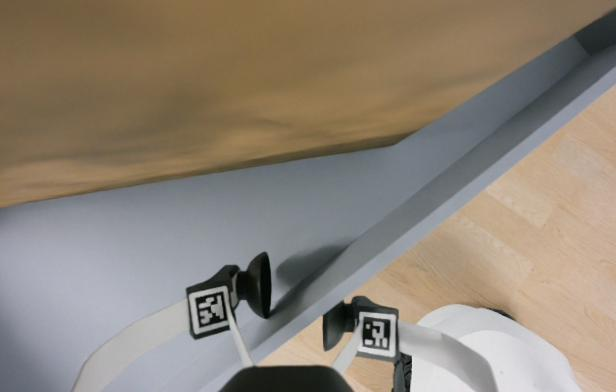

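{"method": "move", "body": {
  "blocking": false,
  "r1": {"joints":{"gripper_m":0.04,"wrist_roll_rad":1.82}}
}}

{"method": "wait", "body": {
  "seconds": 2,
  "cameras": ["r1_wrist_camera"]
}}

{"method": "wait", "body": {
  "seconds": 0.3,
  "cameras": ["r1_wrist_camera"]
}}

Scene clock: 857.53 s.
move: r1 moving
r1.base_odometry: x=-1.114 y=+1.895 heading=+2.870
r1.turned_by_wheels: +0.000
r1.turned_by_imu: +0.000
r1.base_tilt: forward=-1.5 right=+1.3
r1.lidar_m: 0.56 1.27 0.45 0.44 0.45 0.62 3.54 0.74 0.75 1.81 2.43 0.55
r1.base_status: not commanded
r1.joint_positions: lift_m=+0.918 arm_m=+0.415 wrist_yaw_rad=-0.001 wrist_pitch_rad=+1.564 wrist_roll_rad=+1.433 gripper_m=-0.012
r1.joint_status: wrist_roll_rad moving; gripper_m moving
r1.measured_speeds: translate_m=+0.000 strafe_m=+0.000 rotate_rad=+0.000 lift_m=+0.000 arm_m=+0.000 wrist_yaw_rad=+0.000 wrist_pitch_rad=+0.008 wrist_roll_rad=+1.811
r1.motor_effort: lift_m=+16(16) arm_m=-4(4) wheel_0=-7(8) wheel_1=-3(4) wheel_2=-1(1)
r1.servo_current: wrist_yaw_rad=39(72) wrist_pitch_rad=46(52) wrist_roll_rad=33(85) gripper_m=59(72)
r1.contact_limits: translate_m 0.4
r1.hand_pose: x=+0.5879 y=-0.0874 z=+0.8081 quat_wxyz=(+0.535, +0.466, +0.531, -0.463) (m; r1's base frame)
r1.wrist_depth_mm: - - - 236 238 1025 1025 / - - 111 237 236 1025 1025 / - 112 147 238 1025 1025 1042 / - 131 238 237 1025 1025 991 / 123 211 238 237 1025 854 820 / 190 236 189 198 183 831 809 / 238 154 237 160 1025 809 809
r2: as last shown
r2.base_tilt: forward=-0.6 right=+0.0
r2.lidar_m: 0.69 0.73 1.00 3.66 4.46 4.27 1.78 1.34 1.29 1.39 1.49 1.44
r2.motor_effort: lift_m=+21(21) arm_m=-6(6) wheel_0=+7(7) wheel_1=-4(5) wheel_2=+12(12)
r2.servo_current: wrist_yaw_rad=46(52) wrist_pitch_rad=46(52) wrist_roll_rad=46(52) gripper_m=124(130)
r2.contact_limits: translate_m 0.6
r2.wrist_depth_mm: - - 232 161 249 257 266 / - - 234 162 250 259 267 / - - 236 163 251 260 268 / - - 237 164 253 263 268 / 778 798 239 166 254 263 273 / 768 798 185 166 179 267 273 / - - 240 - 259 268 276
pictures: none

Scene clock: 858.53 s.
earlier move: r1 done
r1.base_odometry: x=-1.114 y=+1.895 heading=+2.870
r1.turned_by_wheels: +0.001
r1.turned_by_imu: +0.001
r1.base_tilt: forward=-1.6 right=+1.3
r1.lidar_m: 0.56 1.26 0.46 0.43 0.44 0.61 3.50 0.76 0.74 1.81 2.45 0.57
r1.base_status: not commanded
r1.joint_positions: lift_m=+0.918 arm_m=+0.415 wrist_yaw_rad=-0.001 wrist_pitch_rad=+1.570 wrist_roll_rad=+1.817 gripper_m=+0.040
r1.joint_status: all done
r1.measured_speeds: all 0
r1.motor_effort: lift_m=+16(16) arm_m=-3(4) wheel_0=-2(8) wheel_1=-2(4) wheel_2=-1(1)
r1.servo_current: wrist_yaw_rad=46(72) wrist_pitch_rad=39(52) wrist_roll_rad=65(98) gripper_m=39(91)
r1.contact_limits: translate_m 0.4
r1.hand_pose: x=+0.5860 y=-0.0874 z=+0.8081 quat_wxyz=(+0.434, +0.558, +0.434, -0.558) (m; r1's base frame)
r1.wrist_depth_mm: - - 236 1025 1025 1025 1060 / - 115 236 1008 1042 1025 1060 / - 137 236 1008 1042 878 820 / 116 158 238 1042 1008 820 831 / 115 209 236 217 1025 1025 820 / 141 236 197 167 187 1025 1025 / 162 236 236 147 1042 1060 1042
r2.base_odometry: x=-2.490 y=-2.164 heading=-1.267
r2.turned_by_wheels: +0.000
r2.turned_by_imu: +0.000
r2.base_tilt: forward=-0.6 right=+0.0
r2.lidar_m: 0.69 0.72 1.01 3.64 4.44 4.30 1.78 1.34 1.31 1.40 1.50 1.45
r2.base_status: not commanded
r2.joint_positions: lift_m=+0.900 arm_m=+0.300 wrist_yaw_rad=+0.818 wrist_pitch_rad=+0.005 wrist_roll_rad=+0.001 gripper_m=-0.036
r2.joint_status: not commanded
r2.measured_speeds: all 0
r2.motor_effort: lift_m=+21(21) arm_m=-5(6) wheel_0=+7(8) wheel_1=-4(5) wheel_2=+11(12)
r2.servo_current: wrist_yaw_rad=46(59) wrist_pitch_rad=46(52) wrist_roll_rad=52(59) gripper_m=117(130)
r2.contact_limits: translate_m 0.6
r2.hand_pose: x=+0.7320 y=+0.1506 z=+1.0765 quat_wxyz=(+0.918, +0.000, +0.003, +0.397) (m; r2's base frame)
r2.wrist_depth_mm: - - 233 161 249 258 265 / - - 235 162 252 259 267 / - - 235 163 251 260 267 / - - 237 164 252 262 270 / 778 798 237 166 254 265 271 / 778 809 185 165 179 266 274 / - - 240 - 259 267 276
wait: 1.00 of 2 s (r1 has come to rest)
pictures: r1_wrist_camera
Images, in order (width x height): r1_wrist_camera 616x392.

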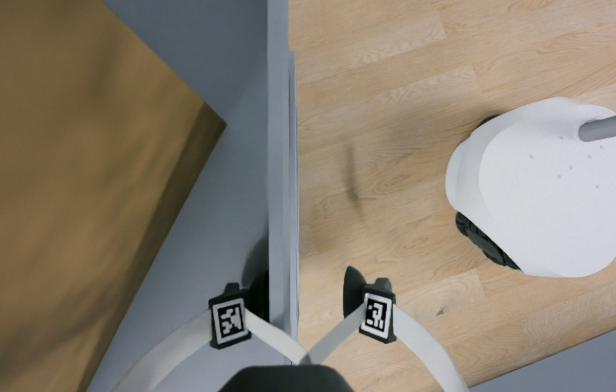

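Scene clock: 858.83 s.
r1.base_odometry: x=-1.114 y=+1.895 heading=+2.870
r1.turned_by_wheels: +0.000
r1.turned_by_imu: +0.000
r1.base_tilt: forward=-1.6 right=+1.3
r1.lidar_m: 0.56 1.26 0.45 0.43 0.46 0.60 3.55 0.76 0.72 1.81 2.44 0.56
r1.base_status: not commanded
r1.joint_positions: lift_m=+0.918 arm_m=+0.415 wrist_yaw_rad=-0.001 wrist_pitch_rad=+1.570 wrist_roll_rad=+1.817 gripper_m=+0.040
r1.joint_status: all done
r1.measured_speeds: all 0
r1.motor_effort: lift_m=+16(16) arm_m=-3(4) wheel_0=-2(8) wheel_1=-2(4) wheel_2=-1(1)
r1.servo_current: wrist_yaw_rad=39(72) wrist_pitch_rad=39(52) wrist_roll_rad=46(98) gripper_m=46(91)
r1.contact_limits: translate_m 0.4
r1.hand_pose: x=+0.5860 y=-0.0874 z=+0.8081 quat_wxyz=(+0.434, +0.558, +0.434, -0.558) (m; r1's base frame)
r1.wrist_depth_mm: - - 236 1025 1042 1025 1025 / - 115 236 1008 1008 1025 1042 / - 138 237 1008 1042 878 831 / 116 158 236 1025 1025 820 809 / 115 208 236 216 1060 1025 831 / 141 235 196 167 188 1042 1025 / 160 236 236 147 1025 1042 1042
r2.base_odometry: x=-2.490 y=-2.164 heading=-1.267
r2.turned_by_wheels: +0.000
r2.turned_by_imu: +0.000
r2.base_tilt: forward=-0.6 right=+0.0
r2.lidar_m: 0.67 0.70 1.02 3.64 4.46 4.27 1.77 1.34 1.29 1.40 1.50 1.44
r2.base_status: not commanded
r2.joint_positions: lift_m=+0.900 arm_m=+0.300 wrist_yaw_rad=+0.818 wrist_pitch_rad=+0.005 wrist_roll_rad=+0.001 gripper_m=-0.036
r2.joint_status: not commanded
r2.measured_speeds: all 0
r2.motor_effort: lift_m=+20(21) arm_m=-5(6) wheel_0=+7(8) wheel_1=-4(5) wheel_2=+11(12)
r2.servo_current: wrist_yaw_rad=46(59) wrist_pitch_rad=39(52) wrist_roll_rad=39(59) gripper_m=124(130)
r2.contact_limits: translate_m 0.6
r2.hand_pose: x=+0.7320 y=+0.1506 z=+1.0765 quat_wxyz=(+0.918, +0.000, +0.003, +0.397) (m; r2's base frame)
r2.wrist_depth_mm: - - 233 160 249 257 265 / - - 235 162 250 259 267 / - - 236 163 252 259 268 / - - 236 164 253 262 270 / 788 809 238 166 255 264 272 / 778 798 185 166 179 265 273 / - - 240 - 259 267 276
wait: 0.30 s; at rest by 0.27 s
pictures: r1_wrist_camera
Images, in order (width x height): r1_wrist_camera 616x392.

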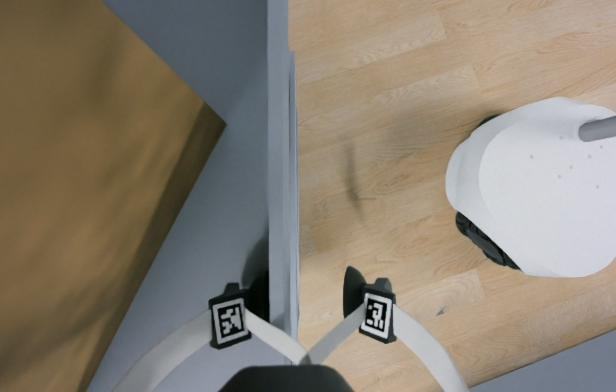

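{"method": "move", "body": {
  "blocking": false,
  "r1": {"base":{"strafe_m":-0.073},"pace":"slow","joints":{"arm_m":0.409}}
}}

{"method": "wait", "body": {
  "seconds": 2
}}

{"method": "move", "body": {
  "blocking": false,
  "r1": {"joints":{"gripper_m":-0.038}}
}}

{"method": "wait", "body": {
  "seconds": 1.5,
  "cameras": ["r1_wrist_camera"]
}}

{"method": "wait", "body": {
  "seconds": 0.3,
  "cameras": ["r1_wrist_camera"]
}}

Scene clock: 867.07 s.
move: r1 moving
r1.base_odometry: x=-1.110 y=+1.909 heading=+2.871
r1.turned_by_wheels: +0.000
r1.turned_by_imu: +0.000
r1.base_tilt: forward=-1.6 right=+1.3
r1.lidar_m: 0.56 1.23 0.49 0.44 0.46 0.63 3.52 0.72 0.71 1.80 2.43 0.56
r1.base_status: strafe_m moving
r1.joint_positions: lift_m=+0.918 arm_m=+0.409 wrist_yaw_rad=-0.001 wrist_pitch_rad=+1.570 wrist_roll_rad=+1.818 gripper_m=+0.040
r1.joint_status: arm_m moving
r1.measured_speeds: translate_m=+0.000 strafe_m=-0.056 rotate_rad=+0.003 lift_m=+0.000 arm_m=-0.001 wrist_yaw_rad=+0.000 wrist_pitch_rad=+0.000 wrist_roll_rad=+0.000
r1.motor_effort: lift_m=+16(16) arm_m=-4(6) wheel_0=+9(11) wheel_1=-5(7) wheel_2=+0(2)
r1.servo_current: wrist_yaw_rad=46(59) wrist_pitch_rad=39(46) wrist_roll_rad=59(59) gripper_m=39(46)
r1.hand_pose: x=+0.5801 y=-0.0874 z=+0.8081 quat_wxyz=(+0.434, +0.558, +0.434, -0.558) (m; r1's base frame)
r1.wrist_depth_mm: - 236 236 1008 1042 1008 1025 / - 111 236 1042 1025 1025 1025 / - 125 237 1042 1025 854 820 / 104 142 238 1025 1042 820 820 / 114 180 237 1042 1025 1025 831 / 132 226 203 1042 187 1042 1025 / 151 191 238 144 1025 1042 1025
r2: as last shown
r2.lidar_m: 0.67 0.67 1.00 3.64 4.45 4.27 1.78 1.34 1.28 1.38 1.50 1.45
r2.motor_effort: lift_m=+21(21) arm_m=-6(6) wheel_0=+7(8) wheel_1=-4(5) wheel_2=+11(12)
r2.servo_current: wrist_yaw_rad=65(65) wrist_pitch_rad=46(52) wrist_roll_rad=46(59) gripper_m=117(130)
r2.contact_limits: translate_m 0.6
r2.wrist_depth_mm: - - 233 160 248 258 265 / - - 234 162 251 259 267 / - - 235 163 251 260 267 / - - 237 164 252 263 270 / 778 809 238 166 254 265 272 / 788 809 185 166 179 265 274 / - - 239 - 260 267 276
pictures: none

Scene clock: 868.43 s.
earlier move: r1 done
r1.base_odometry: x=-1.094 y=+1.965 heading=+2.871
r1.turned_by_wheels: +0.000
r1.turned_by_imu: +0.000
r1.base_tilt: forward=-1.6 right=+1.3
r1.lidar_m: 0.54 0.65 0.53 0.50 0.53 0.72 3.53 0.69 0.70 1.81 2.34 0.56
r1.base_status: done
r1.joint_positions: lift_m=+0.918 arm_m=+0.409 wrist_yaw_rad=-0.001 wrist_pitch_rad=+1.570 wrist_roll_rad=+1.818 gripper_m=+0.040
r1.joint_status: all done
r1.measured_speeds: all 0
r1.motor_effort: lift_m=+16(16) arm_m=-4(6) wheel_0=+8(12) wheel_1=+0(7) wheel_2=+1(2)
r1.servo_current: wrist_yaw_rad=46(65) wrist_pitch_rad=46(52) wrist_roll_rad=46(65) gripper_m=39(52)
r1.hand_pose: x=+0.5800 y=-0.0874 z=+0.8081 quat_wxyz=(+0.434, +0.558, +0.434, -0.558) (m; r1's base frame)
r1.wrist_depth_mm: 237 237 238 236 1042 1025 1025 / 238 237 237 237 1008 1025 1042 / 161 236 236 237 1025 891 809 / - 138 237 238 1025 820 820 / - - 193 238 1025 1025 809 / - 122 196 237 187 1025 1042 / - 135 237 144 1025 1025 1025
r2.base_odometry: x=-2.490 y=-2.164 heading=-1.267
r2.turned_by_wheels: +0.000
r2.turned_by_imu: +0.000
r2.base_tilt: forward=-0.7 right=+0.1
r2.lidar_m: 0.68 0.71 1.03 3.68 4.45 4.31 1.77 1.30 1.30 1.40 1.51 1.46
r2.base_status: not commanded
r2.joint_positions: lift_m=+0.900 arm_m=+0.300 wrist_yaw_rad=+0.818 wrist_pitch_rad=+0.005 wrist_roll_rad=+0.001 gripper_m=-0.036
r2.joint_status: not commanded
r2.measured_speeds: all 0
r2.motor_effort: lift_m=+21(21) arm_m=-6(6) wheel_0=+7(8) wheel_1=-4(5) wheel_2=+11(12)
r2.servo_current: wrist_yaw_rad=52(65) wrist_pitch_rad=39(52) wrist_roll_rad=46(72) gripper_m=117(130)
r2.contact_limits: translate_m 0.6
r2.hand_pose: x=+0.7320 y=+0.1506 z=+1.0765 quat_wxyz=(+0.918, +0.000, +0.003, +0.397) (m; r2's base frame)
r2.wrist_depth_mm: - - 233 160 248 257 265 / - - 235 162 251 258 267 / - - 236 163 251 260 268 / - - 237 164 253 263 271 / 788 798 238 165 255 265 271 / 798 820 184 166 178 266 273 / - - 239 - 259 268 276
wait: 1.37 of 2 s (r1 has come to rest)
pictures: none

Scene clock: 868.93 s.
move: r1 moving
r1.base_odometry: x=-1.094 y=+1.965 heading=+2.871
r1.turned_by_wheels: +0.000
r1.turned_by_imu: +0.000
r1.base_tilt: forward=-1.6 right=+1.3
r1.lidar_m: 0.54 0.67 0.55 0.49 0.53 0.71 3.52 0.68 0.68 1.83 2.36 0.55
r1.base_status: not commanded
r1.joint_positions: lift_m=+0.918 arm_m=+0.409 wrist_yaw_rad=-0.001 wrist_pitch_rad=+1.569 wrist_roll_rad=+1.818 gripper_m=+0.021
r1.joint_status: gripper_m moving
r1.measured_speeds: translate_m=+0.000 strafe_m=+0.000 rotate_rad=+0.000 lift_m=+0.000 arm_m=+0.000 wrist_yaw_rad=+0.000 wrist_pitch_rad=-0.008 wrist_roll_rad=+0.000
r1.motor_effort: lift_m=+16(16) arm_m=-4(4) wheel_0=+7(8) wheel_1=+0(0) wheel_2=+1(1)
r1.servo_current: wrist_yaw_rad=52(52) wrist_pitch_rad=39(46) wrist_roll_rad=39(72) gripper_m=104(104)
r1.hand_pose: x=+0.5804 y=-0.0874 z=+0.8081 quat_wxyz=(+0.435, +0.559, +0.434, -0.557) (m; r1's base frame)
r1.wrist_depth_mm: 236 238 238 237 1025 1008 1042 / 238 237 236 237 1025 1008 1025 / 158 237 237 238 1025 904 820 / - 139 237 236 1025 809 798 / - - 172 238 1008 1042 809 / - 120 189 237 189 1008 1025 / - 135 238 136 1025 1025 1025
r2: as last shown
r2.base_tilt: forward=-0.6 right=+0.1
r2.lidar_m: 0.68 0.72 1.00 3.65 4.47 4.27 1.77 1.34 1.28 1.40 1.48 1.45
r2.motor_effort: lift_m=+21(21) arm_m=-6(6) wheel_0=+7(8) wheel_1=-4(4) wheel_2=+11(12)
r2.servo_current: wrist_yaw_rad=52(52) wrist_pitch_rad=39(46) wrist_roll_rad=52(59) gripper_m=124(124)
r2.contact_limits: translate_m 0.6
r2.wrist_depth_mm: - - 233 161 248 256 265 / - - 234 163 250 259 267 / - - 236 163 252 260 268 / - - 236 164 253 263 270 / 788 820 238 165 254 265 271 / 798 809 185 165 179 265 272 / - - 239 - 258 267 276
pictures: none

Scene clock: 869.93 s.
earlier move: r1 done
r1.base_odometry: x=-1.094 y=+1.965 heading=+2.871
r1.turned_by_wheels: +0.000
r1.turned_by_imu: +0.000
r1.base_tilt: forward=-1.6 right=+1.2
r1.lidar_m: 0.55 0.66 0.54 0.50 0.51 0.69 3.51 0.66 0.72 1.79 2.37 0.56
r1.base_status: not commanded
r1.joint_positions: lift_m=+0.918 arm_m=+0.409 wrist_yaw_rad=-0.001 wrist_pitch_rad=+1.569 wrist_roll_rad=+1.818 gripper_m=-0.037
r1.joint_status: all done
r1.measured_speeds: all 0
r1.motor_effort: lift_m=+16(16) arm_m=-4(4) wheel_0=+3(8) wheel_1=+0(0) wheel_2=+1(1)
r1.servo_current: wrist_yaw_rad=39(72) wrist_pitch_rad=46(52) wrist_roll_rad=52(72) gripper_m=85(143)
r1.hand_pose: x=+0.5804 y=-0.0874 z=+0.8081 quat_wxyz=(+0.435, +0.559, +0.434, -0.557) (m; r1's base frame)
r1.wrist_depth_mm: 231 231 233 234 1042 1042 1042 / 231 232 233 234 1025 1042 1042 / 193 232 232 234 1025 866 831 / 123 160 233 233 1025 809 809 / - - 233 232 1025 960 820 / - 125 183 197 181 1008 1042 / - 135 233 164 1008 1042 1025
r2.base_odometry: x=-2.490 y=-2.164 heading=-1.267
r2.turned_by_wheels: +0.000
r2.turned_by_imu: +0.000
r2.base_tilt: forward=-0.6 right=+0.0
r2.lidar_m: 0.70 0.70 1.03 3.65 4.47 4.31 1.76 1.36 1.31 1.37 1.46 1.44
r2.base_status: not commanded
r2.joint_positions: lift_m=+0.900 arm_m=+0.300 wrist_yaw_rad=+0.818 wrist_pitch_rad=+0.005 wrist_roll_rad=+0.001 gripper_m=-0.036
r2.joint_status: not commanded
r2.measured_speeds: all 0
r2.motor_effort: lift_m=+20(21) arm_m=-6(6) wheel_0=+7(8) wheel_1=-4(4) wheel_2=+11(12)
r2.servo_current: wrist_yaw_rad=52(59) wrist_pitch_rad=46(52) wrist_roll_rad=39(59) gripper_m=124(130)
r2.contact_limits: translate_m 0.6
r2.hand_pose: x=+0.7320 y=+0.1506 z=+1.0765 quat_wxyz=(+0.918, +0.000, +0.003, +0.397) (m; r2's base frame)
r2.wrist_depth_mm: - - 233 161 249 257 265 / - - 235 162 250 258 266 / - - 236 163 252 259 268 / - - 237 164 253 262 270 / 778 820 238 165 254 263 271 / 788 809 185 166 179 266 274 / - - 239 - 258 267 276
wait: 1.00 of 1.5 s (r1 has come to rest)
pictures: r1_wrist_camera
Images, in order (width x height): r1_wrist_camera 616x392.

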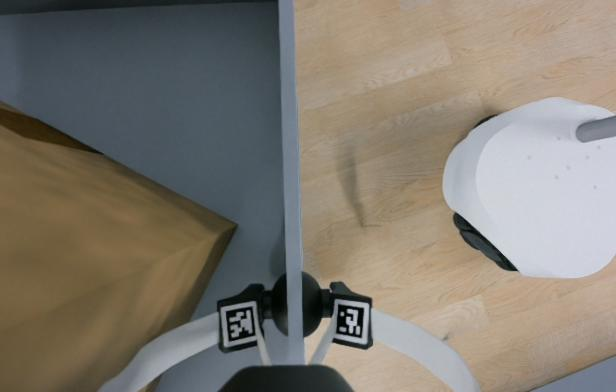

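Scene clock: 870.23 s.
r1.base_odometry: x=-1.094 y=+1.965 heading=+2.871
r1.turned_by_wheels: +0.000
r1.turned_by_imu: +0.000
r1.base_tilt: forward=-1.6 right=+1.3
r1.lidar_m: 0.56 0.62 0.54 0.49 0.51 0.72 3.52 0.68 0.71 1.80 2.37 0.55
r1.base_status: not commanded
r1.joint_positions: lift_m=+0.918 arm_m=+0.409 wrist_yaw_rad=-0.001 wrist_pitch_rad=+1.569 wrist_roll_rad=+1.818 gripper_m=-0.037
r1.joint_status: all done
r1.measured_speeds: all 0
r1.motor_effort: lift_m=+16(16) arm_m=-4(4) wheel_0=+3(8) wheel_1=+0(0) wheel_2=+1(1)
r1.servo_current: wrist_yaw_rad=39(72) wrist_pitch_rad=46(52) wrist_roll_rad=52(72) gripper_m=78(143)
r1.hand_pose: x=+0.5804 y=-0.0874 z=+0.8081 quat_wxyz=(+0.435, +0.559, +0.434, -0.557) (m; r1's base frame)
r1.wrist_depth_mm: 231 231 234 233 1042 1025 1025 / 230 232 233 233 1042 1008 1025 / 195 232 232 233 1042 854 820 / 123 160 233 235 1025 820 820 / - - 232 234 1025 960 809 / - 125 183 196 181 1025 1042 / - 135 233 164 1025 1025 1042
r2.base_odometry: x=-2.490 y=-2.164 heading=-1.267
r2.turned_by_wheels: +0.000
r2.turned_by_imu: +0.000
r2.base_tilt: forward=-0.6 right=+0.1
r2.lidar_m: 0.68 0.69 1.02 3.65 4.45 4.29 1.77 1.34 1.28 1.39 1.49 1.44
r2.base_status: not commanded
r2.joint_positions: lift_m=+0.900 arm_m=+0.300 wrist_yaw_rad=+0.818 wrist_pitch_rad=+0.005 wrist_roll_rad=+0.001 gripper_m=-0.036
r2.joint_status: not commanded
r2.measured_speeds: all 0
r2.motor_effort: lift_m=+20(21) arm_m=-6(6) wheel_0=+7(8) wheel_1=-4(4) wheel_2=+11(12)
r2.servo_current: wrist_yaw_rad=46(59) wrist_pitch_rad=46(52) wrist_roll_rad=46(59) gripper_m=124(130)
r2.contact_limits: translate_m 0.6
r2.hand_pose: x=+0.7320 y=+0.1506 z=+1.0765 quat_wxyz=(+0.918, +0.000, +0.003, +0.397) (m; r2's base frame)
r2.wrist_depth_mm: - - 233 160 248 258 265 / - - 234 162 250 259 267 / - - 236 163 251 262 268 / - - 236 164 253 263 268 / 788 820 238 165 254 265 271 / 798 809 184 165 179 266 273 / - - 239 - 258 266 277
wait: 0.30 s; at rest by 0.27 s
pictures: r1_wrist_camera
Images, in order (width x height): r1_wrist_camera 616x392.

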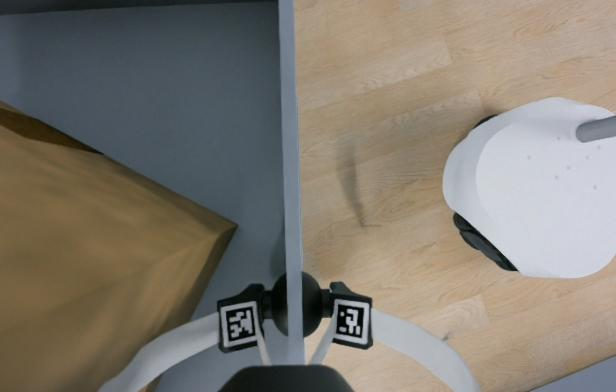

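{"method": "move", "body": {
  "blocking": false,
  "r1": {"base":{"translate_m":-0.6,"strafe_m":0.1},"pace":"slow","contact_limits":{"translate_m":0.4}}
}}

{"method": "wait", "body": {
  "seconds": 9,
  "cameras": ["r1_wrist_camera","r1_head_camera","r1_head_right_camera"]
}}

Scene clock: 880.43 s.
move: r1 moving
r1.base_odometry: x=-1.083 y=+1.960 heading=+2.870
r1.turned_by_wheels: +0.000
r1.turned_by_imu: -0.001
r1.base_tilt: forward=-1.6 right=+1.3
r1.lidar_m: 0.56 0.65 0.54 0.49 0.52 0.71 3.51 0.65 0.67 1.76 2.37 0.56
r1.base_status: translate_m moving; strafe_m moving
r1.joint_positions: lift_m=+0.918 arm_m=+0.409 wrist_yaw_rad=-0.001 wrist_pitch_rad=+1.569 wrist_roll_rad=+1.818 gripper_m=-0.037
r1.joint_status: not commanded
r1.measured_speeds: translate_m=-0.047 strafe_m=+0.009 rotate_rad=+0.002 lift_m=+0.000 arm_m=+0.000 wrist_yaw_rad=+0.000 wrist_pitch_rad=-0.006 wrist_roll_rad=+0.001
r1.motor_effort: lift_m=+16(16) arm_m=-4(4) wheel_0=-5(9) wheel_1=-2(5) wheel_2=+6(6)
r1.servo_current: wrist_yaw_rad=52(72) wrist_pitch_rad=39(46) wrist_roll_rad=46(72) gripper_m=85(85)
r1.contact_limits: translate_m 0.4
r1.hand_pose: x=+0.5805 y=-0.0874 z=+0.8081 quat_wxyz=(+0.435, +0.559, +0.434, -0.557) (m; r1's base frame)
r1.wrist_depth_mm: 233 234 234 1008 1025 1008 1008 / 235 234 235 1025 1025 1042 1025 / 191 233 235 1042 1025 891 831 / 123 167 234 1025 1025 831 809 / - 122 234 234 991 1025 809 / - 120 185 187 1025 1025 1025 / - 132 235 164 176 1025 1025
r2: as last shown
r2.base_tilt: forward=-0.7 right=+0.1
r2.lidar_m: 0.68 0.71 1.01 3.65 4.48 4.30 1.74 1.34 1.29 1.40 1.48 1.46
r2.motor_effort: lift_m=+20(21) arm_m=-5(6) wheel_0=+8(8) wheel_1=-4(4) wheel_2=+11(11)
r2.servo_current: wrist_yaw_rad=39(52) wrist_pitch_rad=46(46) wrist_roll_rad=52(52) gripper_m=124(130)
r2.contact_limits: translate_m 0.6
r2.wrist_depth_mm: - - 233 161 249 258 266 / - - 235 162 249 259 267 / - - 236 163 251 260 267 / - - 237 164 252 263 270 / 788 809 239 166 254 264 271 / 788 820 185 166 179 266 272 / - - 239 - 259 268 274
pictures: none

Scene clock: 887.30 s.
earlier move: r1 done
r1.base_odometry: x=-0.543 y=+1.708 heading=+2.870
r1.turned_by_wheels: -0.001
r1.turned_by_imu: -0.004
r1.base_tilt: forward=-1.6 right=+1.3
r1.lidar_m: 0.56 0.59 0.38 0.39 2.42 3.02 2.90 2.96 2.57 0.52 2.50 0.54
r1.base_status: done
r1.joint_positions: lift_m=+0.918 arm_m=+0.409 wrist_yaw_rad=-0.001 wrist_pitch_rad=+1.568 wrist_roll_rad=+1.819 gripper_m=-0.037
r1.joint_status: not commanded
r1.measured_speeds: all 0
r1.motor_effort: lift_m=+16(16) arm_m=-4(4) wheel_0=-7(12) wheel_1=-4(8) wheel_2=-1(8)
r1.servo_current: wrist_yaw_rad=52(72) wrist_pitch_rad=39(59) wrist_roll_rad=46(72) gripper_m=65(85)
r1.contact_limits: translate_m 0.4
r1.hand_pose: x=+0.5807 y=-0.0874 z=+0.8081 quat_wxyz=(+0.435, +0.559, +0.434, -0.557) (m; r1's base frame)
r1.wrist_depth_mm: 236 236 236 236 1025 1042 1025 / 236 236 236 236 1008 1025 1008 / 137 236 236 236 1008 854 809 / - 135 236 236 1025 809 809 / - - 229 236 1008 1008 820 / - 141 184 195 180 1008 1008 / - 135 236 166 991 - -
r2.base_odometry: x=-2.490 y=-2.164 heading=-1.267
r2.turned_by_wheels: +0.000
r2.turned_by_imu: +0.001
r2.base_tilt: forward=-0.6 right=+0.0
r2.lidar_m: 0.68 0.71 1.15 3.66 4.45 4.31 1.77 1.36 1.30 1.40 1.50 1.44
r2.base_status: not commanded
r2.joint_positions: lift_m=+0.900 arm_m=+0.300 wrist_yaw_rad=+0.818 wrist_pitch_rad=+0.005 wrist_roll_rad=+0.001 gripper_m=-0.036
r2.joint_status: not commanded
r2.measured_speeds: all 0
r2.motor_effort: lift_m=+20(21) arm_m=-6(6) wheel_0=+7(8) wheel_1=-4(5) wheel_2=+11(12)
r2.servo_current: wrist_yaw_rad=52(65) wrist_pitch_rad=46(52) wrist_roll_rad=46(59) gripper_m=130(130)
r2.contact_limits: translate_m 0.6
r2.hand_pose: x=+0.7320 y=+0.1506 z=+1.0765 quat_wxyz=(+0.918, +0.000, +0.003, +0.397) (m; r2's base frame)
r2.wrist_depth_mm: - - 233 160 249 258 265 / - - 234 162 250 260 266 / - - 236 163 251 260 268 / - - 237 164 253 262 271 / - - 238 166 254 264 271 / - - 184 166 180 267 274 / - - 239 - 259 267 276
wait: 6.87 of 9 s (r1 has come to rest)
pictures: r1_head_camera, r1_head_right_camera, r1_wrist_camera
Images, in order (width x height): r1_head_camera 420x560, r1_head_right_camera 420x672, r1_wrist_camera 616x392.

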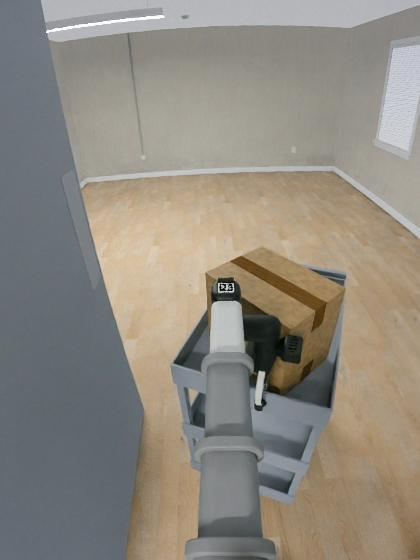

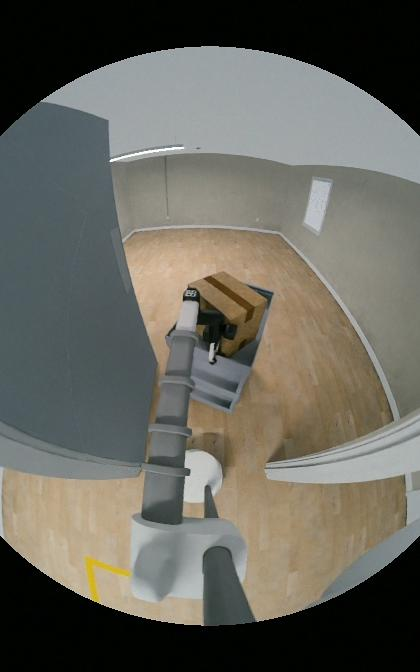

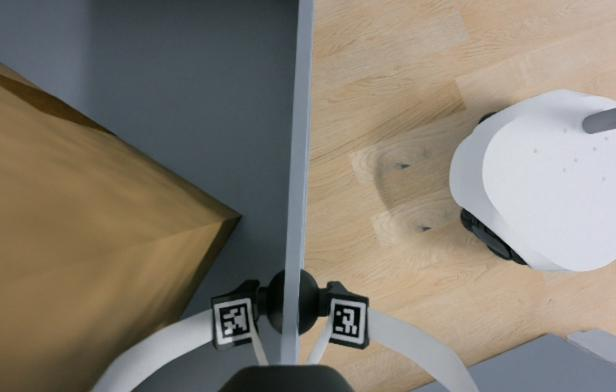

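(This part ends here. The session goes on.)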